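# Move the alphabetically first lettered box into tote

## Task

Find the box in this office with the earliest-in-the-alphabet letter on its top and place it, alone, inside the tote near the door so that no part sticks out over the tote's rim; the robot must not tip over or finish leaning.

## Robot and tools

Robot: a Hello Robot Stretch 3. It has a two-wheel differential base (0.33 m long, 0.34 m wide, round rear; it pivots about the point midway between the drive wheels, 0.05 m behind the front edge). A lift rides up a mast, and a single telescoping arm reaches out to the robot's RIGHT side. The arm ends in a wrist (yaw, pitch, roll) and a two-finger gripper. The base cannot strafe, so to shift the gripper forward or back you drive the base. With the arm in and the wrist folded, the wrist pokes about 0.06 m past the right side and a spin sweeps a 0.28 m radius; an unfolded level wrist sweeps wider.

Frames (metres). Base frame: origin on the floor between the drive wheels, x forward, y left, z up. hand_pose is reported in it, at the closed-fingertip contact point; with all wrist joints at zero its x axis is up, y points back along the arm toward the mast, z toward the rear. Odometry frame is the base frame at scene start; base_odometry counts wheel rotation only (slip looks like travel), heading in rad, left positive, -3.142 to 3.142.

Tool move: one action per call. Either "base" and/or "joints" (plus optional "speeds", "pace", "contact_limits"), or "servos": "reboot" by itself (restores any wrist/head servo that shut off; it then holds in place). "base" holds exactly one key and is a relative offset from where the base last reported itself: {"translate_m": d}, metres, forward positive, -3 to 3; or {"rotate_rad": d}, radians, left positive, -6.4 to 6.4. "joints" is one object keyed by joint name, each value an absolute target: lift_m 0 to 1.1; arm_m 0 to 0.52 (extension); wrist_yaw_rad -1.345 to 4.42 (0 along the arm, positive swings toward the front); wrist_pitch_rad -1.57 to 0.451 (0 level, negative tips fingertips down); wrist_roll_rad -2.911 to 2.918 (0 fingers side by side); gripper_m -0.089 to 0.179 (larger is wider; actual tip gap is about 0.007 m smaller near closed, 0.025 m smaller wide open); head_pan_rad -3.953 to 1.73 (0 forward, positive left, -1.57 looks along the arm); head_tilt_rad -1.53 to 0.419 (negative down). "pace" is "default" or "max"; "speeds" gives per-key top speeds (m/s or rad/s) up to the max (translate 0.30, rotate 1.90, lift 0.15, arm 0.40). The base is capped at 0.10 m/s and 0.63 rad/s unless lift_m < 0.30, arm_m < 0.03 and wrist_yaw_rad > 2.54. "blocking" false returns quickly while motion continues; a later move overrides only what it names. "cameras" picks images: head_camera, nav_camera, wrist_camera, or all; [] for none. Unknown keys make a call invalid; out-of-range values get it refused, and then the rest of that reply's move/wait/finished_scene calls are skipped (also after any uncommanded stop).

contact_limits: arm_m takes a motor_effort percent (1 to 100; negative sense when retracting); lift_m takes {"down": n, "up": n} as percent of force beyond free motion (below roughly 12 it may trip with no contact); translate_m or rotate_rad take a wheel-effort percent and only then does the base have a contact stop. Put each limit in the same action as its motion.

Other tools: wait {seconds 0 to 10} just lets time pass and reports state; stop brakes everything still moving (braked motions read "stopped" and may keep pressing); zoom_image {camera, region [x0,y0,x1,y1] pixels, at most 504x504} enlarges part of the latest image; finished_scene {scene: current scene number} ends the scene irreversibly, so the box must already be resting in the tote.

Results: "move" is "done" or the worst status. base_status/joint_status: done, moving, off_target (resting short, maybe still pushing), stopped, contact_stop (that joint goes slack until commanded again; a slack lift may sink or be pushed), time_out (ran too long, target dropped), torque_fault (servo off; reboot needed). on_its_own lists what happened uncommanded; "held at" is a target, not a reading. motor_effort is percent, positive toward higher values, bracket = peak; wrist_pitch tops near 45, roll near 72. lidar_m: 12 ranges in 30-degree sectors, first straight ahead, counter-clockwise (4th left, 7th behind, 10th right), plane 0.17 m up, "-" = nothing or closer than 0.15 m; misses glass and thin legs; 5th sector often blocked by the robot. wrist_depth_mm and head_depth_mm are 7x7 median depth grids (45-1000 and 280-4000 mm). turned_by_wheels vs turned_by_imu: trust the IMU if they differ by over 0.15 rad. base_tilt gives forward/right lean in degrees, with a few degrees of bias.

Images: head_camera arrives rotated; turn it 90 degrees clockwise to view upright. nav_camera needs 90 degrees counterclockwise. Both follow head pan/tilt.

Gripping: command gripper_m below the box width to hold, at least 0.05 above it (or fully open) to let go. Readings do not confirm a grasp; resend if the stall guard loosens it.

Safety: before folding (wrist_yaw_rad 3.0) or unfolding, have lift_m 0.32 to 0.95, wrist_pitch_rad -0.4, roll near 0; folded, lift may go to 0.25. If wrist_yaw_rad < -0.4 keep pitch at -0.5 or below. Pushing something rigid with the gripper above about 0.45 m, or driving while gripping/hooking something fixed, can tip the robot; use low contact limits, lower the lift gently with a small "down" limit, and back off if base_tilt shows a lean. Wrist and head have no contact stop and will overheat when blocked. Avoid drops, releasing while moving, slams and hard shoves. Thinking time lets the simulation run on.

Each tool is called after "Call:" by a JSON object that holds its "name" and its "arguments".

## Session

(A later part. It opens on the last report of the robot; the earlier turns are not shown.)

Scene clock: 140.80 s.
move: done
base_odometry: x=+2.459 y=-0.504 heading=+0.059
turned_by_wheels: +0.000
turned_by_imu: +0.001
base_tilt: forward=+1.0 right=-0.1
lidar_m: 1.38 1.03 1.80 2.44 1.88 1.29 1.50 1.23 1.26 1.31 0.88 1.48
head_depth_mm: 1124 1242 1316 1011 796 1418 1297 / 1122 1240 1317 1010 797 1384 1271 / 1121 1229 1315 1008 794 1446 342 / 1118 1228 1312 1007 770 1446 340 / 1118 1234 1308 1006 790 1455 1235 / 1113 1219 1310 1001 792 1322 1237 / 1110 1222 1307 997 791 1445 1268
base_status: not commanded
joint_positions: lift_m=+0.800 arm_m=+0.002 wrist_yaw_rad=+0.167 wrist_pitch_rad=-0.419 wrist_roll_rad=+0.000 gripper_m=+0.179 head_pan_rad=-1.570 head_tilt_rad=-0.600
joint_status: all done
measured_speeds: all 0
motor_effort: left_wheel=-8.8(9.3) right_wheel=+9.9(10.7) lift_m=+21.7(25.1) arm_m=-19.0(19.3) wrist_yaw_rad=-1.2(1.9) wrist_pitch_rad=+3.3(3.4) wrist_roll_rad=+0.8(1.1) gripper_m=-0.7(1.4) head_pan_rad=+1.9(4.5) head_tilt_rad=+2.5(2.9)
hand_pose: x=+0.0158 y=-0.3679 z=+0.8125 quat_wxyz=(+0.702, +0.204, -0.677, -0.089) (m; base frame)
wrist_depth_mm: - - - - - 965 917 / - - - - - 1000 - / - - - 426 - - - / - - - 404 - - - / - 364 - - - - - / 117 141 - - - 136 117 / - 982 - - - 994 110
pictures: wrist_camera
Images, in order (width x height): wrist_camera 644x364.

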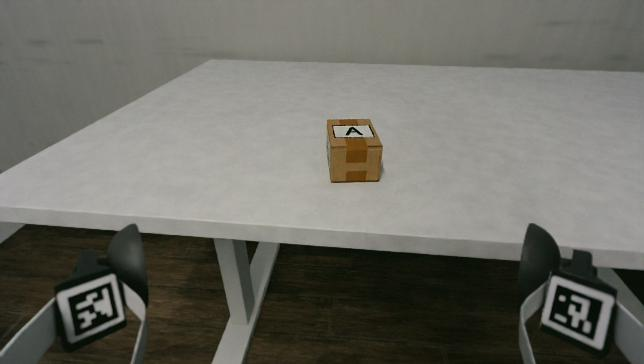

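Call:
{"name": "move", "arguments": {"base": {"translate_m": 0.0095}, "joints": {"lift_m": 0.84, "arm_m": 0.265}, "cameras": ["wrist_camera"]}}

Scene clock: 152.20 s.
move: done
base_odometry: x=+2.469 y=-0.504 heading=+0.059
turned_by_wheels: +0.000
turned_by_imu: +0.001
base_tilt: forward=+1.0 right=-0.1
lidar_m: 1.37 1.02 1.79 2.45 1.87 1.30 1.50 1.24 1.27 1.31 0.88 1.47
head_depth_mm: 1134 1234 1318 418 347 1389 1273 / 1123 1240 1317 422 435 1415 1272 / 1118 1232 1307 438 461 1415 1268 / 1117 1233 1310 971 750 1421 1268 / 1115 1227 1302 1003 795 1454 1259 / 1112 1224 1298 1003 790 1379 1247 / 1109 1224 1320 999 789 1448 1264
base_status: done
joint_positions: lift_m=+0.840 arm_m=+0.265 wrist_yaw_rad=+0.167 wrist_pitch_rad=-0.419 wrist_roll_rad=+0.000 gripper_m=+0.179 head_pan_rad=-1.570 head_tilt_rad=-0.600
joint_status: all done
measured_speeds: all 0
motor_effort: left_wheel=+1.4(5.9) right_wheel=+9.1(13.4) lift_m=+27.3(33.8) arm_m=+22.8(25.4) wrist_yaw_rad=-1.5(2.0) wrist_pitch_rad=+2.9(3.5) wrist_roll_rad=+0.6(1.1) gripper_m=-0.5(1.4) head_pan_rad=+3.3(4.3) head_tilt_rad=+0.4(3.4)
hand_pose: x=+0.0158 y=-0.6312 z=+0.8525 quat_wxyz=(+0.702, +0.204, -0.677, -0.089) (m; base frame)
wrist_depth_mm: 799 788 779 783 739 713 702 / 858 848 817 821 791 790 789 / 964 927 - - - - - / - - - - - - - / - - - - - - - / 115 123 - 250 - 136 115 / - 266 277 223 275 269 110
pictures: wrist_camera
Images, in order (width x height): wrist_camera 644x364.

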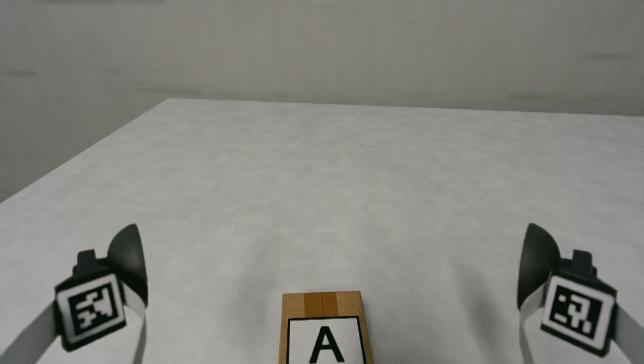

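Call:
{"name": "move", "arguments": {"joints": {"lift_m": 0.72, "arm_m": 0.279}, "speeds": {"lift_m": 0.06}, "contact_limits": {"lift_m": {"down": 14}}, "cameras": ["wrist_camera"]}}

Call:
{"name": "move", "arguments": {"joints": {"gripper_m": 0.03}, "cameras": []}}

Call:
{"name": "move", "arguments": {"joints": {"gripper_m": 0.0}, "cameras": ["wrist_camera"]}}

Scene clock: 161.97 s.
move: done
base_odometry: x=+2.469 y=-0.504 heading=+0.059
turned_by_wheels: +0.000
turned_by_imu: +0.001
base_tilt: forward=+1.0 right=-0.1
lidar_m: 1.37 1.02 1.79 2.45 1.88 1.30 1.50 1.24 1.26 1.31 0.88 1.47
head_depth_mm: 1126 1236 1319 1010 771 419 355 / 1122 1238 1315 1006 506 521 1267 / 1112 1232 1309 1003 517 1375 1265 / 1120 1236 1306 1004 729 1421 1269 / 1116 1233 1310 1003 776 1444 1267 / 1112 1225 1304 998 789 1373 1238 / 1108 1220 1317 996 790 1440 1262
base_status: not commanded
joint_positions: lift_m=+0.720 arm_m=+0.279 wrist_yaw_rad=+0.167 wrist_pitch_rad=-0.419 wrist_roll_rad=+0.000 gripper_m=+0.179 head_pan_rad=-1.570 head_tilt_rad=-0.600
joint_status: all done
measured_speeds: all 0
motor_effort: left_wheel=+1.6(1.7) right_wheel=+9.2(9.9) lift_m=+20.7(23.0) arm_m=+14.6(24.1) wrist_yaw_rad=-1.6(1.9) wrist_pitch_rad=+3.3(3.5) wrist_roll_rad=+0.8(1.0) gripper_m=+0.2(1.5) head_pan_rad=+2.7(3.8) head_tilt_rad=+1.9(1.9)
contact_limits: lift_m down 14 (down: maximum 72; up: maximum 65)
hand_pose: x=+0.0158 y=-0.6452 z=+0.7325 quat_wxyz=(+0.702, +0.204, -0.677, -0.089) (m; base frame)
wrist_depth_mm: 783 772 742 739 723 704 706 / 848 - - - - - - / - - - - - - - / 257 257 257 161 258 259 260 / 204 204 197 128 206 205 208 / 116 139 115 107 115 165 117 / - 141 138 117 138 145 110
pictures: wrist_camera
Images, in order (width x height): wrist_camera 644x364.

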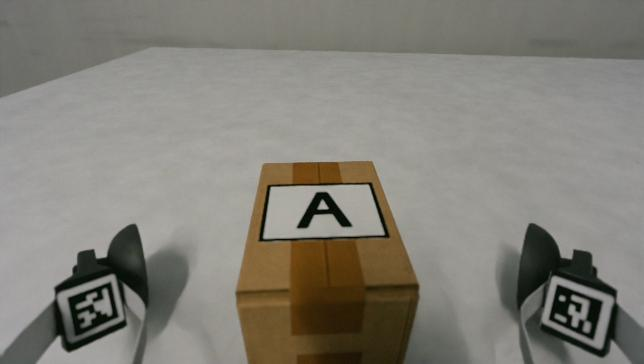

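Scene clock: 164.00 s.
move: done
base_odometry: x=+2.469 y=-0.504 heading=+0.059
turned_by_wheels: +0.000
turned_by_imu: +0.000
base_tilt: forward=+0.9 right=+0.0
lidar_m: 1.37 1.02 1.79 2.45 1.88 1.30 1.50 1.24 1.26 1.31 0.88 1.47
head_depth_mm: 1128 1240 1318 1011 772 418 354 / 1119 1243 1319 1009 506 521 1269 / 1123 1233 1315 1006 516 1387 1262 / 1123 1232 1305 1005 728 1417 1268 / 1121 1226 1307 1006 794 1445 1270 / 1117 1227 1300 997 789 1374 1243 / 1114 1220 1319 1003 790 1438 1269
base_status: not commanded
joint_positions: lift_m=+0.720 arm_m=+0.279 wrist_yaw_rad=+0.169 wrist_pitch_rad=-0.409 wrist_roll_rad=+0.001 gripper_m=+0.032 head_pan_rad=-1.570 head_tilt_rad=-0.600
joint_status: all done
measured_speeds: all 0
motor_effort: left_wheel=+1.3(1.7) right_wheel=+9.2(9.9) lift_m=+25.1(25.2) arm_m=+5.5(14.2) wrist_yaw_rad=-2.9(3.2) wrist_pitch_rad=+1.5(3.6) wrist_roll_rad=+0.7(0.9) gripper_m=-28.8(98.7) head_pan_rad=+2.2(4.1) head_tilt_rad=-0.1(2.1)
contact_limits: lift_m down 14 (down: maximum 72; up: maximum 65)
hand_pose: x=+0.0165 y=-0.6463 z=+0.7347 quat_wxyz=(+0.702, +0.202, -0.678, -0.085) (m; base frame)
wrist_depth_mm: 793 787 760 743 712 723 702 / 820 - - - - - - / - - - - - - - / 263 262 265 166 266 264 266 / 208 210 148 131 153 209 210 / 173 172 118 109 117 162 173 / 148 122 119 115 122 120 148
pictures: none
No camera images: "cameras" was empty.

Scene clock: 164.87 s.
move: done
base_odometry: x=+2.469 y=-0.504 heading=+0.059
turned_by_wheels: +0.000
turned_by_imu: +0.000
base_tilt: forward=+1.0 right=-0.2
lidar_m: 1.37 1.03 1.79 2.45 1.88 1.29 1.50 1.24 1.27 1.31 0.88 1.46
head_depth_mm: 1121 1238 1312 1008 773 419 353 / 1124 1235 1314 1007 505 520 1268 / 1121 1230 1311 1008 516 1381 1267 / 1113 1235 1302 1002 728 1414 1271 / 1106 1228 1305 1003 792 1446 1262 / 1111 1224 1307 999 793 1368 1238 / 1113 1221 1321 1002 790 1443 1263
base_status: not commanded
joint_positions: lift_m=+0.720 arm_m=+0.279 wrist_yaw_rad=+0.170 wrist_pitch_rad=-0.409 wrist_roll_rad=+0.001 gripper_m=+0.002 head_pan_rad=-1.570 head_tilt_rad=-0.600
joint_status: all done
measured_speeds: all 0
motor_effort: left_wheel=+1.3(1.5) right_wheel=+9.5(9.8) lift_m=+26.8(27.0) arm_m=+1.7(5.2) wrist_yaw_rad=-2.7(3.9) wrist_pitch_rad=+1.3(1.8) wrist_roll_rad=+0.6(0.7) gripper_m=-41.2(98.4) head_pan_rad=+1.4(3.3) head_tilt_rad=+0.8(1.9)
contact_limits: lift_m down 14 (down: maximum 72; up: maximum 65)
hand_pose: x=+0.0165 y=-0.6463 z=+0.7347 quat_wxyz=(+0.702, +0.202, -0.678, -0.085) (m; base frame)
wrist_depth_mm: 823 772 767 725 718 717 694 / 850 - - - - - - / - - - - - - - / 262 263 265 166 266 264 264 / 208 207 147 131 152 211 210 / 172 173 117 109 118 162 174 / 147 121 119 115 123 120 149
pictures: wrist_camera
Images, in order (width x height): wrist_camera 644x364.

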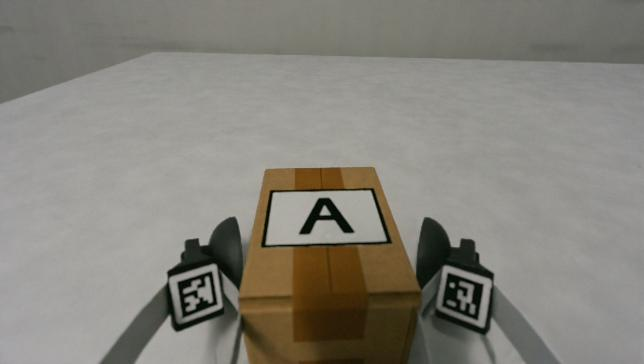

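Call:
{"name": "move", "arguments": {"joints": {"lift_m": 0.81}, "cameras": ["wrist_camera"]}}

Call:
{"name": "move", "arguments": {"joints": {"arm_m": 0.0}, "cameras": []}}

Call:
{"name": "move", "arguments": {"base": {"rotate_rad": 1.901}, "joints": {"lift_m": 0.45, "wrist_yaw_rad": 2.6, "head_pan_rad": 0.0, "head_tilt_rad": -0.35}, "cameras": ["nav_camera"]}}

Call:
{"name": "move", "arguments": {"joints": {"lift_m": 0.285}, "pace": "max", "cameras": ["wrist_camera"]}}

Call:
{"name": "move", "arguments": {"base": {"translate_m": 1.909}, "pace": "max", "cameras": ["nav_camera"]}}

Scene clock: 187.80 s.
move: done
base_odometry: x=+2.469 y=-0.504 heading=+0.059
turned_by_wheels: +0.000
turned_by_imu: +0.001
base_tilt: forward=+1.0 right=-0.1
lidar_m: 1.37 1.02 1.79 2.44 1.88 1.30 1.50 1.24 1.27 1.31 0.88 1.47
head_depth_mm: 1124 1238 1312 970 380 320 1267 / 1121 1234 1320 463 462 1420 1267 / 1119 1234 1315 561 484 1415 1272 / 1112 1230 1308 1001 748 1413 1264 / 1116 1226 1305 999 794 1436 1271 / 1112 1230 1314 999 788 1365 1247 / 1112 1224 1316 997 792 1445 1262
base_status: not commanded
joint_positions: lift_m=+0.810 arm_m=+0.279 wrist_yaw_rad=+0.168 wrist_pitch_rad=-0.424 wrist_roll_rad=+0.001 gripper_m=+0.005 head_pan_rad=-1.570 head_tilt_rad=-0.600
joint_status: all done
measured_speeds: all 0
on_its_own: gripper_m is held at +0.004, not at your +0.000, by its stall guard, which is not easing now
motor_effort: left_wheel=+1.3(1.6) right_wheel=+8.8(9.7) lift_m=+32.5(34.2) arm_m=-18.5(18.6) wrist_yaw_rad=-2.1(3.5) wrist_pitch_rad=+4.3(4.5) wrist_roll_rad=+0.4(0.8) gripper_m=-20.5(22.1) head_pan_rad=+1.7(3.4) head_tilt_rad=-0.9(1.6)
hand_pose: x=+0.0159 y=-0.6445 z=+0.8214 quat_wxyz=(+0.701, +0.206, -0.676, -0.090) (m; base frame)
wrist_depth_mm: 785 779 747 732 737 723 697 / 859 850 815 792 803 746 742 / 932 - - - - - - / - - - 165 - - - / - - 137 135 146 - - / 279 282 127 110 114 125 282 / 249 121 114 114 118 120 243
pictures: wrist_camera
Images, in order (width x height): wrist_camera 644x364.

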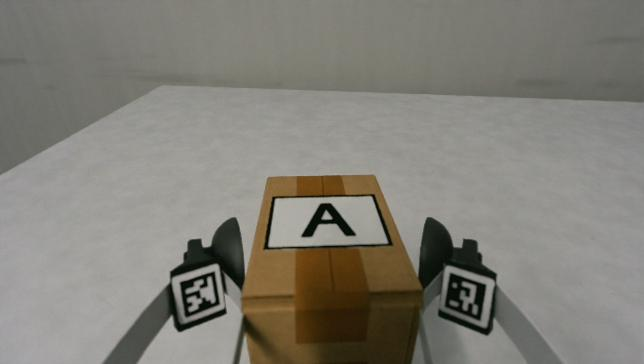

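Scene clock: 191.07 s.
move: done
base_odometry: x=+2.469 y=-0.504 heading=+0.059
turned_by_wheels: +0.000
turned_by_imu: +0.000
base_tilt: forward=+1.1 right=-0.2
lidar_m: 1.37 1.02 1.79 2.45 1.88 1.30 1.50 1.24 1.26 1.31 0.88 1.47
head_depth_mm: 1127 1248 1314 1006 795 1427 1300 / 1122 1235 1310 1009 796 1414 1296 / 1120 1233 1313 1006 795 711 337 / 1110 1230 1305 1004 795 501 335 / 1110 1227 1306 1001 792 1404 1267 / 1112 1227 1305 999 790 1377 1237 / 1119 1222 1319 1000 791 1439 1259
base_status: not commanded
joint_positions: lift_m=+0.810 arm_m=+0.002 wrist_yaw_rad=+0.168 wrist_pitch_rad=-0.424 wrist_roll_rad=+0.001 gripper_m=+0.005 head_pan_rad=-1.570 head_tilt_rad=-0.600
joint_status: all done
joint sent to its limit — arm_m, lower limit.
measured_speeds: all 0
on_its_own: gripper_m is held at +0.004, not at your +0.000, by its stall guard, which is not easing now
motor_effort: left_wheel=+1.3(1.7) right_wheel=+8.8(9.8) lift_m=+31.0(32.7) arm_m=-22.3(24.2) wrist_yaw_rad=-2.1(2.6) wrist_pitch_rad=+4.2(4.5) wrist_roll_rad=+0.4(0.8) gripper_m=-21.1(22.5) head_pan_rad=+2.4(3.2) head_tilt_rad=-1.6(1.8)
hand_pose: x=+0.0159 y=-0.3673 z=+0.8214 quat_wxyz=(+0.701, +0.206, -0.676, -0.091) (m; base frame)
wrist_depth_mm: - - - - 989 989 940 / - - - - - - 987 / - - - - - - - / - - - 166 - - - / - - 138 134 146 - - / - - 127 110 114 125 - / - - 114 114 118 120 -
pictures: none
No camera images: "cameras" was empty.

Scene clock: 195.17 s.
move: done
base_odometry: x=+2.469 y=-0.504 heading=+1.959
turned_by_wheels: +1.900
turned_by_imu: +1.895
base_tilt: forward=+1.0 right=-0.2
lidar_m: 2.44 1.88 1.30 1.23 1.55 1.31 0.88 1.48 1.38 1.03 1.55 1.88
head_depth_mm: 2064 2169 2293 2452 2514 1881 1515 / 2109 2221 2364 2505 2496 1876 1511 / 2175 2300 2428 2598 2504 1883 1500 / 2227 2345 2499 2696 2503 1862 1509 / 2290 2447 2594 2783 2472 1869 1508 / 2369 2520 2698 2882 2453 1875 1500 / 2440 2581 2791 2982 2461 1852 1493
base_status: done
joint_positions: lift_m=+0.450 arm_m=+0.002 wrist_yaw_rad=+2.597 wrist_pitch_rad=-0.424 wrist_roll_rad=+0.001 gripper_m=+0.005 head_pan_rad=+0.003 head_tilt_rad=-0.350
joint_status: all done
measured_speeds: all 0
on_its_own: gripper_m is held at +0.004, not at your +0.000, by its stall guard, which is not easing now
motor_effort: left_wheel=-9.5(14.8) right_wheel=+11.1(16.3) lift_m=+20.7(27.9) arm_m=-21.6(22.5) wrist_yaw_rad=+3.2(6.5) wrist_pitch_rad=+4.4(4.6) wrist_roll_rad=+0.4(0.8) gripper_m=-21.6(22.3) head_pan_rad=-3.2(4.9) head_tilt_rad=+2.7(6.1)
hand_pose: x=+0.0946 y=+0.0445 z=+0.4613 quat_wxyz=(+0.330, +0.706, -0.042, +0.626) (m; base frame)
wrist_depth_mm: - - - - - - - / - - - - - - - / - - - - - - - / - - - 177 - - - / 901 903 147 135 148 941 882 / 729 796 127 110 114 700 760 / 213 121 114 114 118 121 650
pictures: nav_camera (sideways)
Images, in order (width x height): nav_camera 672x504.

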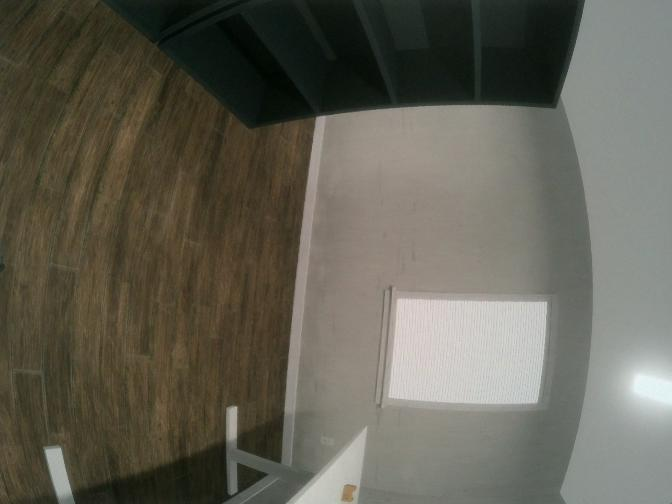

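Scene clock: 197.07 s.
move: done
base_odometry: x=+2.469 y=-0.504 heading=+1.959
turned_by_wheels: +0.000
turned_by_imu: +0.000
base_tilt: forward=+1.0 right=+0.0
lidar_m: 2.45 1.88 1.30 1.23 1.55 1.31 0.88 1.48 1.38 1.03 1.56 1.89
head_depth_mm: 2038 2172 2288 2460 2550 1892 1521 / 2114 2238 2359 2520 2525 1897 1514 / 2177 2306 2399 2609 2495 1881 1515 / 2224 2342 2499 2686 2485 1871 1507 / 2286 2450 2577 2728 2476 1849 1503 / 2354 2526 2657 2896 2468 1867 1501 / 2407 2576 2769 2976 2474 1870 1489
base_status: not commanded
joint_positions: lift_m=+0.285 arm_m=+0.002 wrist_yaw_rad=+2.597 wrist_pitch_rad=-0.425 wrist_roll_rad=+0.001 gripper_m=+0.005 head_pan_rad=+0.000 head_tilt_rad=-0.350
joint_status: all done
measured_speeds: all 0
on_its_own: gripper_m is held at +0.004, not at your +0.000, by its stall guard, which is not easing now
motor_effort: left_wheel=-9.4(9.6) right_wheel=+10.7(11.1) lift_m=+21.5(22.3) arm_m=-20.0(21.6) wrist_yaw_rad=+3.2(3.6) wrist_pitch_rad=+4.6(4.8) wrist_roll_rad=+0.7(0.8) gripper_m=-21.0(22.4) head_pan_rad=-3.2(4.3) head_tilt_rad=+2.7(5.0)
hand_pose: x=+0.0945 y=+0.0444 z=+0.2961 quat_wxyz=(+0.330, +0.706, -0.042, +0.625) (m; base frame)
wrist_depth_mm: - - - - - - - / - - - - - - - / - - - - - - - / 828 808 820 175 800 790 805 / 656 648 147 134 149 642 652 / 542 533 127 110 114 495 541 / 215 121 115 114 118 120 458
pictures: wrist_camera
Images, in order (width x height): wrist_camera 644x364.

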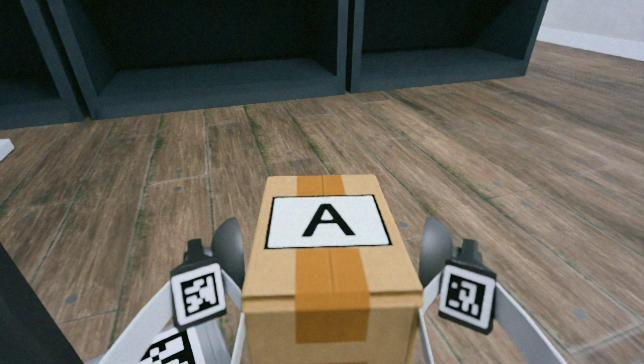

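Scene clock: 204.87 s.
move: done
base_odometry: x=+1.746 y=+1.263 heading=+1.959
turned_by_wheels: +0.000
turned_by_imu: -0.002
base_tilt: forward=+1.0 right=-0.2
lidar_m: 0.60 0.68 1.12 0.86 1.39 1.46 2.77 1.94 1.33 1.31 0.71 0.60
head_depth_mm: 468 494 524 556 594 638 685 / 480 507 539 572 612 658 709 / 493 521 553 590 632 681 738 / 507 536 572 610 656 708 765 / 519 553 589 629 677 734 798 / 535 568 607 651 702 764 834 / 550 586 626 675 729 797 875
base_status: done
joint_positions: lift_m=+0.285 arm_m=+0.002 wrist_yaw_rad=+2.597 wrist_pitch_rad=-0.425 wrist_roll_rad=+0.001 gripper_m=+0.005 head_pan_rad=+0.000 head_tilt_rad=-0.350
joint_status: not commanded
measured_speeds: all 0
on_its_own: gripper_m is held at +0.004, not at your +0.000, by its stall guard, which is not easing now
motor_effort: left_wheel=-1.8(13.3) right_wheel=+6.2(17.1) lift_m=+29.5(32.8) arm_m=-15.6(20.6) wrist_yaw_rad=+2.8(3.5) wrist_pitch_rad=+4.7(4.8) wrist_roll_rad=+0.3(0.8) gripper_m=-21.2(22.4) head_pan_rad=-3.3(4.3) head_tilt_rad=+2.2(4.5)
hand_pose: x=+0.0944 y=+0.0444 z=+0.2961 quat_wxyz=(+0.330, +0.706, -0.042, +0.626) (m; base frame)
wrist_depth_mm: - - - - 939 656 486 / 929 - - - 988 665 513 / 875 - - - 964 712 520 / 782 807 807 177 814 701 538 / 634 647 147 135 149 644 538 / 536 536 127 110 114 499 514 / 216 121 115 114 118 121 453
pictures: nav_camera (sideways)
Images, in order (width x height): nav_camera 672x504.

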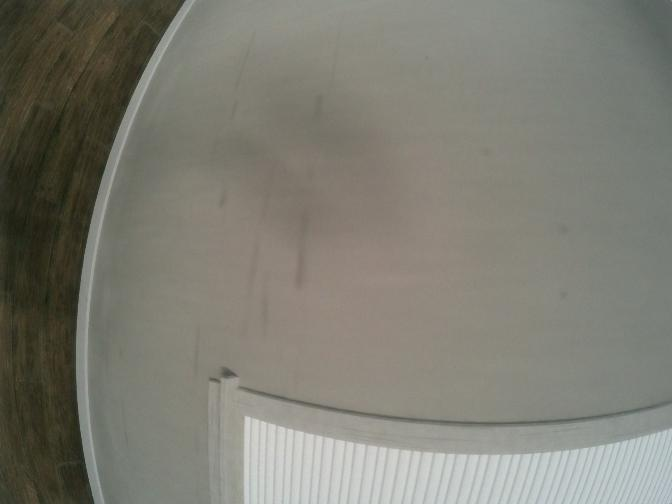

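Call:
{"name": "move", "arguments": {"base": {"rotate_rad": 1.258}, "joints": {"head_pan_rad": 0.0, "head_tilt_rad": -0.45}, "pace": "max", "cameras": ["head_camera"]}}

Scene clock: 209.23 s.
move: done
base_odometry: x=+1.746 y=+1.263 heading=-3.066
turned_by_wheels: +1.258
turned_by_imu: +1.252
base_tilt: forward=+1.1 right=+0.0
lidar_m: 1.66 0.86 1.46 2.31 2.85 1.91 1.33 0.96 0.65 0.60 0.61 0.77
head_depth_mm: 1616 1620 1654 1658 1671 1599 1407 / 2259 2290 2264 2278 2070 1689 1400 / 2590 2755 3015 2975 2138 1696 1390 / 2591 2779 3017 2799 2137 1685 1386 / 2598 2745 2945 2954 2179 1685 1385 / 2567 2773 2989 2923 2132 1676 1386 / 2539 2757 2959 2757 1394 1394 1319
base_status: done
joint_positions: lift_m=+0.285 arm_m=+0.002 wrist_yaw_rad=+2.597 wrist_pitch_rad=-0.425 wrist_roll_rad=+0.001 gripper_m=+0.005 head_pan_rad=+0.000 head_tilt_rad=-0.448
joint_status: all done
measured_speeds: all 0
on_its_own: gripper_m is held at +0.004, not at your +0.000, by its stall guard, which is not easing now
motor_effort: left_wheel=-8.5(15.8) right_wheel=+8.7(17.0) lift_m=+20.8(23.6) arm_m=-22.1(22.4) wrist_yaw_rad=+3.1(3.5) wrist_pitch_rad=+4.3(4.9) wrist_roll_rad=+0.5(0.8) gripper_m=-20.2(22.0) head_pan_rad=-2.0(3.8) head_tilt_rad=-2.4(6.2)
hand_pose: x=+0.0944 y=+0.0444 z=+0.2961 quat_wxyz=(+0.330, +0.706, -0.042, +0.626) (m; base frame)
wrist_depth_mm: - - - - - 824 - / - - - - - 921 - / - - - - 992 998 - / 818 819 803 175 819 830 821 / 658 641 148 135 149 641 634 / 541 534 127 110 114 496 540 / 215 121 115 114 117 121 452
pictures: head_camera (sideways)
Images, in order (width x height): head_camera 896x504.

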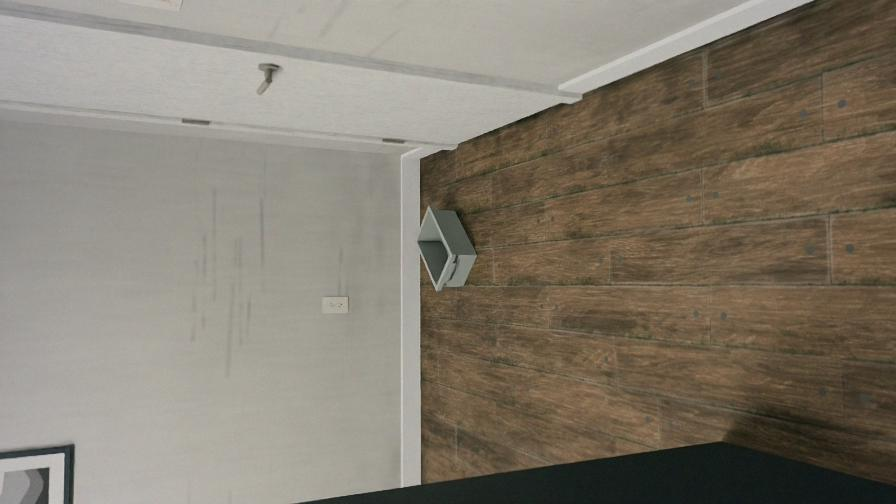

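Call:
{"name": "move", "arguments": {"base": {"translate_m": 1.76}, "pace": "max", "cameras": ["nav_camera"]}}

Call:
{"name": "move", "arguments": {"base": {"rotate_rad": 1.586}, "joints": {"lift_m": 0.5, "wrist_yaw_rad": 0.0, "head_pan_rad": -1.57, "head_tilt_rad": -0.7}, "cameras": ["head_camera", "nav_camera"]}}

Scene clock: 224.60 s.
move: done
base_odometry: x=-0.009 y=+1.131 heading=-3.067
turned_by_wheels: +0.000
turned_by_imu: +0.000
base_tilt: forward=+0.9 right=-0.2
lidar_m: 1.13 1.25 1.58 2.92 0.80 0.74 2.81 0.66 0.44 0.38 0.38 0.50
head_depth_mm: 1044 1103 1112 1120 1037 1074 1080 / 1046 1136 1229 1351 1456 1557 1357 / 1046 1128 1216 1334 1473 1584 1392 / 1045 1119 1218 1332 1456 1597 1322 / 1033 1116 1211 1312 1464 1578 1330 / 1036 1110 1205 1313 1441 1575 1382 / 1032 1106 1196 1306 1448 1568 1386
base_status: done
joint_positions: lift_m=+0.285 arm_m=+0.002 wrist_yaw_rad=+2.598 wrist_pitch_rad=-0.425 wrist_roll_rad=+0.001 gripper_m=+0.005 head_pan_rad=+0.000 head_tilt_rad=-0.451
joint_status: not commanded
measured_speeds: all 0
on_its_own: gripper_m is held at +0.004, not at your +0.000, by its stall guard, which is not easing now
motor_effort: left_wheel=-3.6(12.2) right_wheel=+8.4(20.3) lift_m=+32.4(32.4) arm_m=-21.2(22.5) wrist_yaw_rad=+2.3(3.5) wrist_pitch_rad=+4.4(4.8) wrist_roll_rad=+0.6(0.8) gripper_m=-20.8(22.3) head_pan_rad=-1.1(4.2) head_tilt_rad=+1.5(2.9)
hand_pose: x=+0.0944 y=+0.0444 z=+0.2961 quat_wxyz=(+0.330, +0.706, -0.042, +0.626) (m; base frame)
wrist_depth_mm: - - - - - - 940 / - - - - - - 994 / - - - - - - 949 / 819 822 813 176 799 776 601 / 642 641 148 135 149 643 628 / 534 538 127 110 114 497 533 / 216 121 114 114 118 121 457
pictures: nav_camera (sideways)
Images, in order (width x height): nav_camera 672x504.

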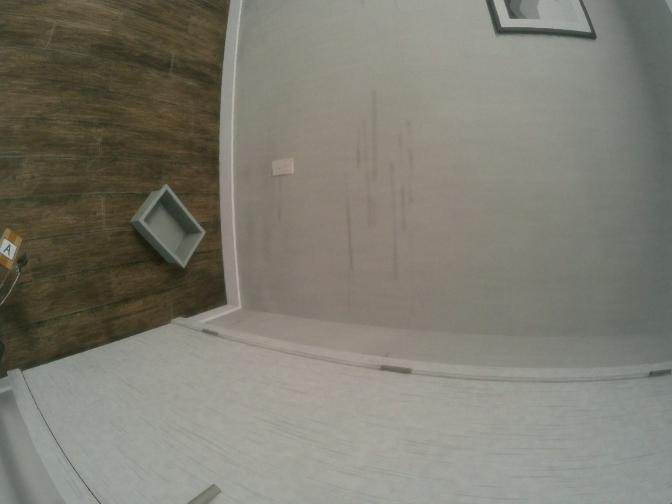

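Scene clock: 228.20 s.
move: done
base_odometry: x=-0.009 y=+1.131 heading=-1.481
turned_by_wheels: +1.585
turned_by_imu: +1.580
base_tilt: forward=+1.0 right=-0.1
lidar_m: 2.84 0.80 0.74 2.78 0.66 0.44 0.38 0.38 0.50 1.13 1.24 1.58
head_depth_mm: 1066 1140 1157 1083 1133 1151 1161 / 1084 1207 1378 1548 1553 1383 1203 / 1075 1211 1375 1590 1637 1390 739 / 1069 1200 1369 1583 1631 1359 736 / 1065 1195 1355 1579 1624 1362 1210 / 1062 1191 1346 1558 1625 1383 1203 / 1055 1184 1348 1547 1627 1384 1212
base_status: done
joint_positions: lift_m=+0.500 arm_m=+0.002 wrist_yaw_rad=+0.003 wrist_pitch_rad=-0.425 wrist_roll_rad=+0.001 gripper_m=+0.005 head_pan_rad=-1.574 head_tilt_rad=-0.700
joint_status: all done
measured_speeds: all 0
on_its_own: gripper_m is held at +0.004, not at your +0.000, by its stall guard, which is not easing now
motor_effort: left_wheel=-9.5(14.7) right_wheel=+11.0(14.7) lift_m=+32.1(34.9) arm_m=-21.8(22.7) wrist_yaw_rad=-1.6(5.8) wrist_pitch_rad=+4.6(4.9) wrist_roll_rad=+0.6(0.8) gripper_m=-20.6(22.7) head_pan_rad=+2.5(4.6) head_tilt_rad=-4.7(5.4)
hand_pose: x=-0.0209 y=-0.3702 z=+0.5110 quat_wxyz=(+0.691, +0.150, -0.691, -0.149) (m; base frame)
wrist_depth_mm: 866 912 946 965 904 516 368 / 964 945 986 - 976 524 371 / - - - - - 542 373 / - - - 175 903 549 375 / - - 148 135 149 526 381 / 814 832 127 110 114 465 385 / 686 121 115 114 118 119 391
pictures: head_camera (sideways), nav_camera (sideways)
Images, in order (width x height): head_camera 896x504, nav_camera 672x504.

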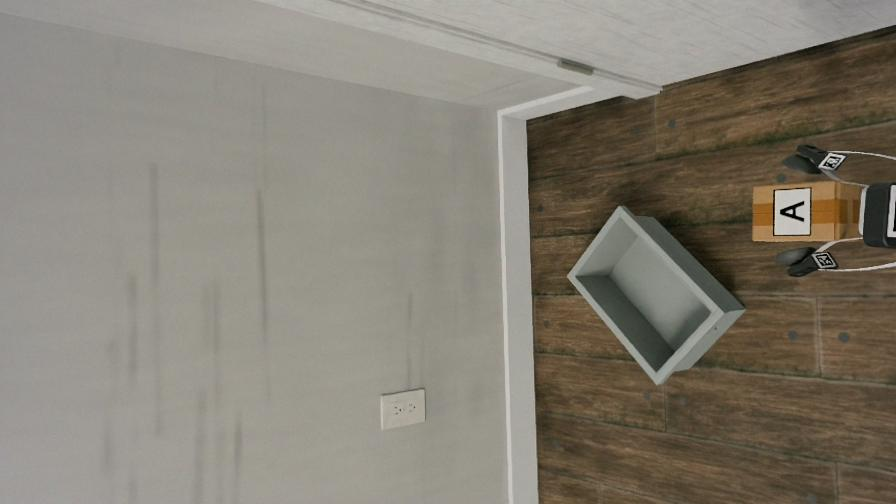

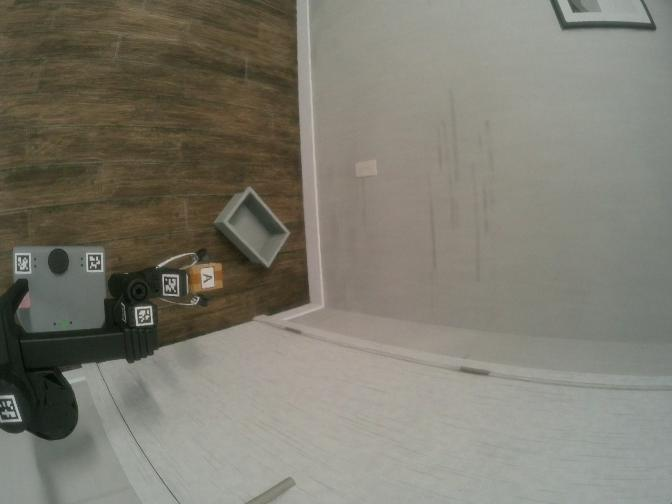

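Call:
{"name": "move", "arguments": {"base": {"translate_m": 0.156}, "joints": {"lift_m": 0.33, "wrist_yaw_rad": -0.15, "wrist_pitch_rad": -0.75, "arm_m": 0.5}, "cameras": ["head_camera", "wrist_camera"]}}

Scene clock: 244.33 s.
move: done
base_odometry: x=+0.004 y=+0.975 heading=-1.481
turned_by_wheels: +0.000
turned_by_imu: +0.001
base_tilt: forward=+1.1 right=-0.1
lidar_m: 2.69 0.83 0.65 3.51 0.90 0.61 0.53 0.55 0.70 1.21 1.24 1.56
head_depth_mm: 1068 1198 1373 1544 1557 1386 1212 / 1062 1190 1356 1579 1630 1360 1147 / 1060 1182 1350 1570 964 1308 1185 / 1054 1174 1337 1553 1630 1337 1205 / 1051 1176 1342 1549 1627 1389 1203 / 1045 1170 1324 1537 1621 1389 1202 / 1038 1167 1324 1534 1620 1383 1206
base_status: done
joint_positions: lift_m=+0.330 arm_m=+0.500 wrist_yaw_rad=-0.147 wrist_pitch_rad=-0.767 wrist_roll_rad=+0.001 gripper_m=+0.005 head_pan_rad=-1.570 head_tilt_rad=-0.700
joint_status: all done
measured_speeds: all 0
on_its_own: gripper_m is held at +0.004, not at your +0.000, by its stall guard, which is not easing now
motor_effort: left_wheel=+8.5(10.0) right_wheel=+2.2(14.8) lift_m=+26.9(29.4) arm_m=+22.3(25.7) wrist_yaw_rad=-2.2(4.3) wrist_pitch_rad=+2.7(6.5) wrist_roll_rad=+0.5(0.8) gripper_m=-21.7(22.3) head_pan_rad=+2.8(4.4) head_tilt_rad=-2.8(4.8)
hand_pose: x=-0.0462 y=-0.8109 z=+0.2735 quat_wxyz=(+0.634, +0.216, -0.673, -0.313) (m; base frame)
wrist_depth_mm: 427 451 478 516 570 573 428 / 475 506 555 598 636 594 443 / 525 574 608 642 639 594 462 / 547 559 560 174 556 549 456 / 496 496 148 134 148 489 459 / 443 446 127 110 114 423 442 / 406 121 114 114 118 121 400
pictures: head_camera (sideways), wrist_camera
Images, in order (width x height): head_camera 896x504, wrist_camera 644x364.

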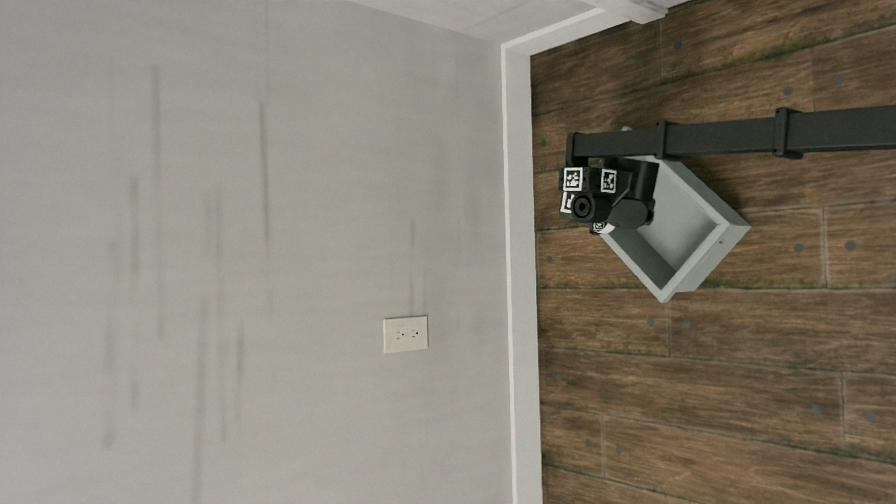

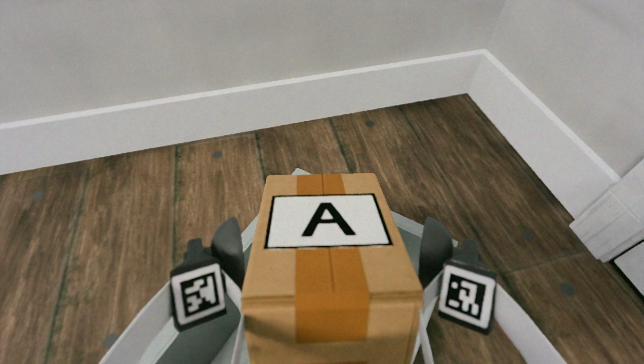

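Call:
{"name": "move", "arguments": {"joints": {"lift_m": 0.22}, "contact_limits": {"lift_m": {"down": 12}}, "cameras": ["head_camera", "wrist_camera"]}}

Scene clock: 252.97 s.
move: done
base_odometry: x=+0.004 y=+0.975 heading=-1.481
turned_by_wheels: +0.000
turned_by_imu: +0.001
base_tilt: forward=+1.0 right=-0.1
lidar_m: 2.69 0.83 0.65 3.52 0.91 0.61 0.53 0.55 0.70 0.76 1.23 1.56
head_depth_mm: 1065 1189 1375 1535 1557 1386 1209 / 1064 1193 1354 1576 1634 1393 1180 / 1057 1183 1345 1560 1621 1032 1186 / 1052 1181 1345 1561 1638 1327 1207 / 1051 1170 1332 1546 1629 1382 1203 / 1050 1171 1328 1535 1621 1385 1208 / 1040 1173 1321 1530 1627 1391 1206
base_status: not commanded
joint_positions: lift_m=+0.220 arm_m=+0.500 wrist_yaw_rad=-0.147 wrist_pitch_rad=-0.767 wrist_roll_rad=+0.001 gripper_m=+0.005 head_pan_rad=-1.570 head_tilt_rad=-0.700
joint_status: all done
measured_speeds: all 0
on_its_own: gripper_m is held at +0.004, not at your +0.000, by its stall guard, which is not easing now
motor_effort: left_wheel=+8.5(8.8) right_wheel=+1.9(2.4) lift_m=+20.3(30.5) arm_m=+6.9(12.8) wrist_yaw_rad=-1.9(2.2) wrist_pitch_rad=+3.0(3.5) wrist_roll_rad=+0.5(0.7) gripper_m=-22.1(22.1) head_pan_rad=+2.9(3.8) head_tilt_rad=-3.1(4.0)
contact_limits: lift_m down 12 (down: maximum 72; up: maximum 65)
hand_pose: x=-0.0462 y=-0.8109 z=+0.1635 quat_wxyz=(+0.634, +0.216, -0.673, -0.313) (m; base frame)
wrist_depth_mm: 423 451 481 520 557 548 431 / 467 500 522 554 544 534 427 / 467 463 451 314 468 468 441 / 410 417 267 174 286 395 402 / 368 350 149 134 149 352 360 / 335 207 127 110 114 314 325 / 189 120 114 114 118 120 299
pictures: head_camera (sideways), wrist_camera
Images, in order (width x height): head_camera 896x504, wrist_camera 644x364.

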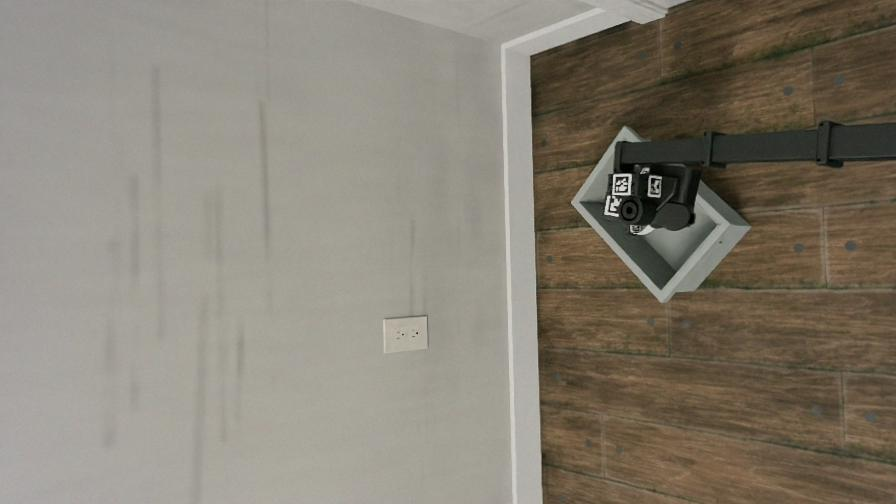

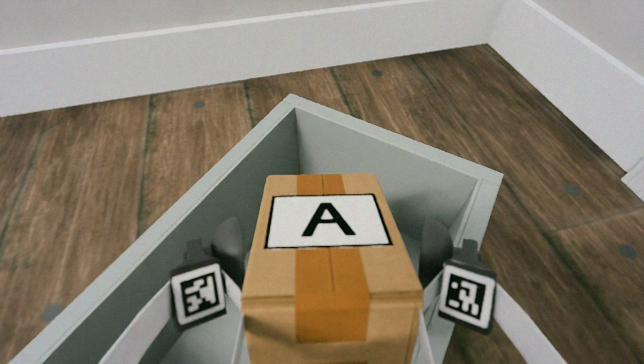

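Call:
{"name": "move", "arguments": {"base": {"translate_m": 0.018}, "joints": {"arm_m": 0.516}, "cameras": []}}

Call:
{"name": "move", "arguments": {"joints": {"lift_m": 0.09}, "speeds": {"lift_m": 0.05}, "contact_limits": {"lift_m": {"down": 12}}, "cameras": ["head_camera", "wrist_camera"]}}

Scene clock: 279.33 s.
move: done
base_odometry: x=+0.006 y=+0.957 heading=-1.481
turned_by_wheels: +0.000
turned_by_imu: +0.001
base_tilt: forward=+1.1 right=-0.1
lidar_m: 2.67 0.83 0.64 1.04 0.94 0.63 0.55 0.57 0.72 0.77 1.23 1.56
head_depth_mm: 1069 1195 1367 1544 1560 1388 1215 / 1058 1187 1351 1577 1626 1392 1186 / 1058 1183 1344 1568 1631 1223 1184 / 1050 1175 1335 1554 1629 1323 1210 / 1047 1177 1334 1541 1637 1389 1202 / 1045 1167 1322 1532 1623 1391 1211 / 1039 1166 1317 1523 1632 1383 1210
base_status: done
joint_positions: lift_m=+0.220 arm_m=+0.516 wrist_yaw_rad=-0.147 wrist_pitch_rad=-0.767 wrist_roll_rad=+0.001 gripper_m=+0.005 head_pan_rad=-1.570 head_tilt_rad=-0.700
joint_status: all done
measured_speeds: all 0
on_its_own: gripper_m is held at +0.004, not at your +0.000, by its stall guard, which is not easing now
motor_effort: left_wheel=+9.9(12.2) right_wheel=+2.5(7.9) lift_m=+22.8(22.8) arm_m=+22.6(24.8) wrist_yaw_rad=-2.1(2.2) wrist_pitch_rad=+3.0(3.4) wrist_roll_rad=+0.6(0.7) gripper_m=-21.7(21.9) head_pan_rad=+3.0(4.0) head_tilt_rad=-2.2(3.7)
contact_limits: lift_m down 12 (down: maximum 72; up: maximum 65)
hand_pose: x=-0.0462 y=-0.8268 z=+0.1635 quat_wxyz=(+0.634, +0.216, -0.673, -0.313) (m; base frame)
wrist_depth_mm: 412 434 460 491 533 551 444 / 447 478 508 521 539 544 444 / 474 477 468 305 471 468 445 / 411 411 395 174 292 269 405 / 366 365 147 135 148 272 362 / 328 329 127 110 114 205 328 / 304 117 115 114 118 120 296
pictures: none
No camera images: "cameras" was empty.

Scene clock: 282.60 s.
move: contact_stop
base_odometry: x=+0.006 y=+0.957 heading=-1.481
turned_by_wheels: +0.000
turned_by_imu: +0.000
base_tilt: forward=+1.0 right=+0.0
lidar_m: 2.67 0.83 0.64 1.04 0.94 0.63 0.55 0.57 0.72 1.21 1.23 1.56
head_depth_mm: 1065 1204 1365 1553 1566 1393 1213 / 1059 1184 1361 1568 1638 1378 1206 / 1053 1183 1346 1561 1634 1113 1165 / 1052 1175 1341 1565 1621 1333 1205 / 1047 1175 1338 1557 1630 1385 1213 / 1044 1166 1333 1540 1633 1385 1206 / 1043 1159 1319 1516 1615 1382 1213
base_status: not commanded
joint_positions: lift_m=+0.092 arm_m=+0.516 wrist_yaw_rad=-0.148 wrist_pitch_rad=-0.759 wrist_roll_rad=+0.001 gripper_m=+0.005 head_pan_rad=-1.570 head_tilt_rad=-0.700
joint_status: lift_m contact_stop (moved -0.128 of -0.130)
measured_speeds: all 0
on_its_own: gripper_m is held at +0.004, not at your +0.000, by its stall guard, which is not easing now; lift_m is slack since a contact_stop
motor_effort: left_wheel=+6.9(10.0) right_wheel=+0.7(3.3) lift_m=+25.8(25.8) arm_m=+6.9(23.1) wrist_yaw_rad=-1.0(2.3) wrist_pitch_rad=+1.5(3.6) wrist_roll_rad=+0.7(0.8) gripper_m=-21.5(22.5) head_pan_rad=+3.6(3.8) head_tilt_rad=-2.2(4.3)
contact_limits: lift_m down 12 (down: maximum 72; up: maximum 65)
hand_pose: x=-0.0466 y=-0.8284 z=+0.0367 quat_wxyz=(+0.636, +0.213, -0.674, -0.310) (m; base frame)
wrist_depth_mm: 379 394 163 213 188 168 153 / 344 132 181 241 212 184 155 / 113 140 198 266 241 208 134 / 120 147 206 175 240 229 123 / 129 156 150 134 149 188 107 / 135 157 128 110 114 126 92 / 142 121 117 114 120 119 84
pictures: head_camera (sideways), wrist_camera
Images, in order (width x height): head_camera 896x504, wrist_camera 644x364.

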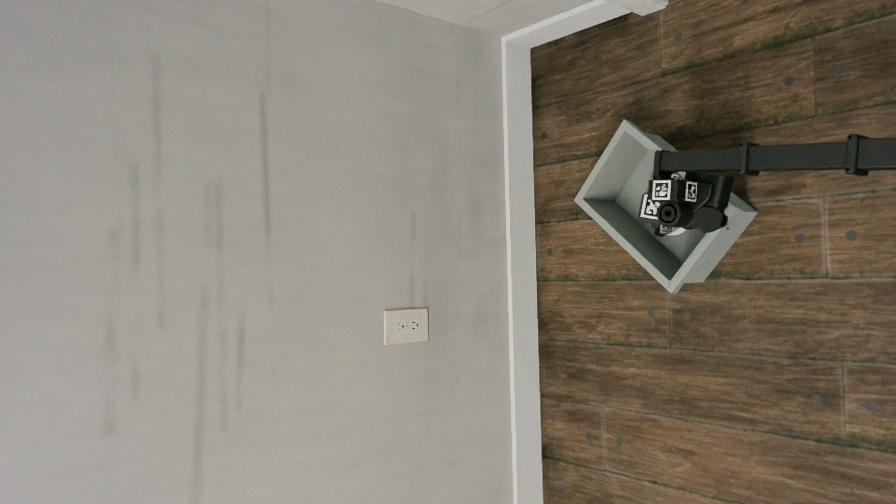

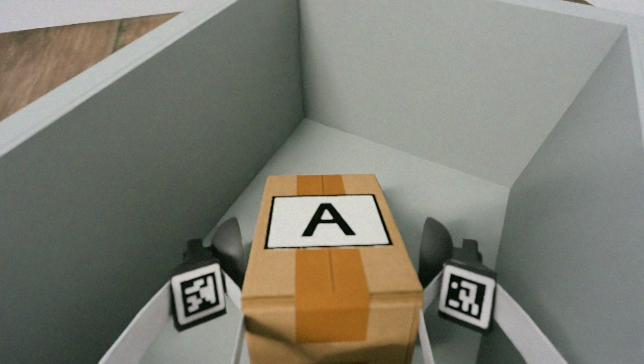

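Call:
{"name": "move", "arguments": {"joints": {"gripper_m": 0.115}, "cameras": ["wrist_camera"]}}

Call:
{"name": "move", "arguments": {"joints": {"lift_m": 0.4}, "cameras": ["head_camera", "wrist_camera"]}}

Scene clock: 288.33 s.
move: done
base_odometry: x=+0.006 y=+0.957 heading=-1.481
turned_by_wheels: +0.000
turned_by_imu: +0.001
base_tilt: forward=+1.0 right=+0.0
lidar_m: 2.67 0.83 0.64 1.04 0.94 0.63 0.55 0.57 0.72 1.21 1.23 1.56
head_depth_mm: 1062 1195 1362 1545 1564 1390 1215 / 1059 1192 1351 1569 1636 1387 1206 / 1057 1174 1346 1560 1636 1112 1170 / 1057 1176 1334 1549 1632 1329 1203 / 1045 1169 1343 1546 1640 1392 1205 / 1044 1177 1329 1528 1625 1385 1203 / 1041 1160 1321 1525 1622 1386 1204
base_status: not commanded
joint_positions: lift_m=+0.092 arm_m=+0.516 wrist_yaw_rad=-0.148 wrist_pitch_rad=-0.759 wrist_roll_rad=+0.001 gripper_m=+0.115 head_pan_rad=-1.570 head_tilt_rad=-0.700
joint_status: all done
measured_speeds: all 0
on_its_own: lift_m is slack since a contact_stop
motor_effort: left_wheel=+6.8(7.1) right_wheel=+0.5(1.0) lift_m=+25.9(26.1) arm_m=-19.6(23.5) wrist_yaw_rad=-1.2(1.5) wrist_pitch_rad=+1.6(1.8) wrist_roll_rad=+0.8(0.8) gripper_m=+0.6(90.4) head_pan_rad=+1.9(3.8) head_tilt_rad=-1.4(3.4)
contact_limits: lift_m down 12 (down: maximum 72; up: maximum 65)
hand_pose: x=-0.0466 y=-0.8283 z=+0.0367 quat_wxyz=(+0.636, +0.213, -0.674, -0.310) (m; base frame)
wrist_depth_mm: 385 395 165 212 189 167 153 / 342 130 174 239 211 184 159 / 112 139 196 263 241 208 142 / 118 145 209 241 241 228 124 / 127 151 199 157 205 177 110 / 135 142 147 141 147 125 94 / - 125 133 128 169 130 85
pictures: wrist_camera
Images, in order (width x height): wrist_camera 644x364.

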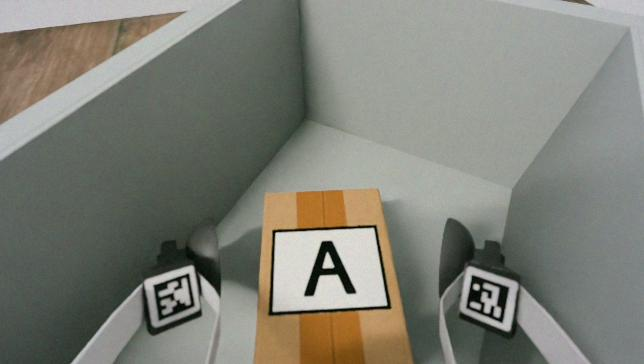

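Scene clock: 291.97 s.
move: done
base_odometry: x=+0.006 y=+0.957 heading=-1.481
turned_by_wheels: +0.000
turned_by_imu: +0.001
base_tilt: forward=+1.0 right=-0.1
lidar_m: 2.67 0.83 0.64 1.04 0.94 0.63 0.55 0.57 0.72 1.21 1.23 1.56
head_depth_mm: 1067 1192 1366 1548 1577 1387 1201 / 1062 1188 1357 1579 1597 1302 650 / 1058 1186 1345 1568 905 1360 1207 / 1054 1181 1336 1557 1593 1342 1200 / 1044 1175 1331 1545 1633 1388 1204 / 1046 1168 1330 1534 1638 1390 1207 / 1042 1164 1321 1536 1624 1383 1209
base_status: not commanded
joint_positions: lift_m=+0.400 arm_m=+0.516 wrist_yaw_rad=-0.148 wrist_pitch_rad=-0.760 wrist_roll_rad=+0.001 gripper_m=+0.115 head_pan_rad=-1.570 head_tilt_rad=-0.700
joint_status: all done
measured_speeds: all 0
motor_effort: left_wheel=+6.8(7.1) right_wheel=+0.5(1.2) lift_m=+31.9(34.6) arm_m=-7.0(19.1) wrist_yaw_rad=-1.3(1.5) wrist_pitch_rad=+1.5(2.1) wrist_roll_rad=+0.6(0.8) gripper_m=-0.3(1.5) head_pan_rad=+2.4(4.4) head_tilt_rad=-1.8(3.5)
hand_pose: x=-0.0465 y=-0.8282 z=+0.3447 quat_wxyz=(+0.635, +0.213, -0.674, -0.311) (m; base frame)
wrist_depth_mm: 410 436 461 501 544 564 446 / 457 482 533 569 633 613 465 / 516 556 605 653 728 653 470 / 572 620 635 660 647 644 488 / 585 581 572 563 579 583 479 / 516 122 502 492 426 125 497 / 473 456 422 464 454 450 472
pictures: head_camera (sideways), wrist_camera
Images, in order (width x height): head_camera 896x504, wrist_camera 644x364.

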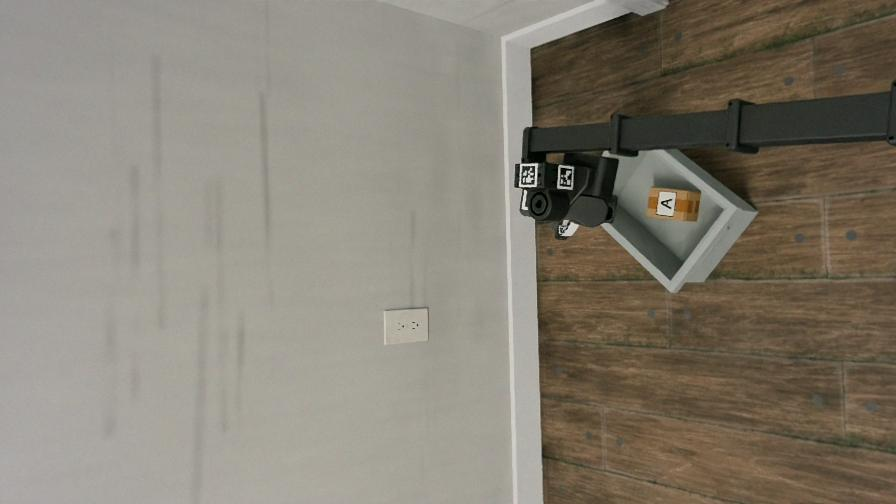

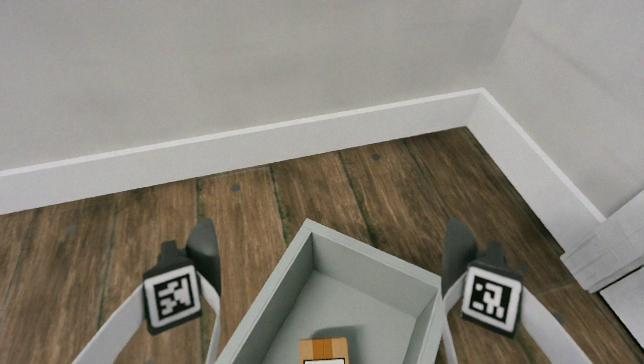

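The "A" box is lying flat on the floor of the tote.

Call:
{"name": "finished_scene", "arguments": {"scene": 3}}

The scene is finished: the task was done.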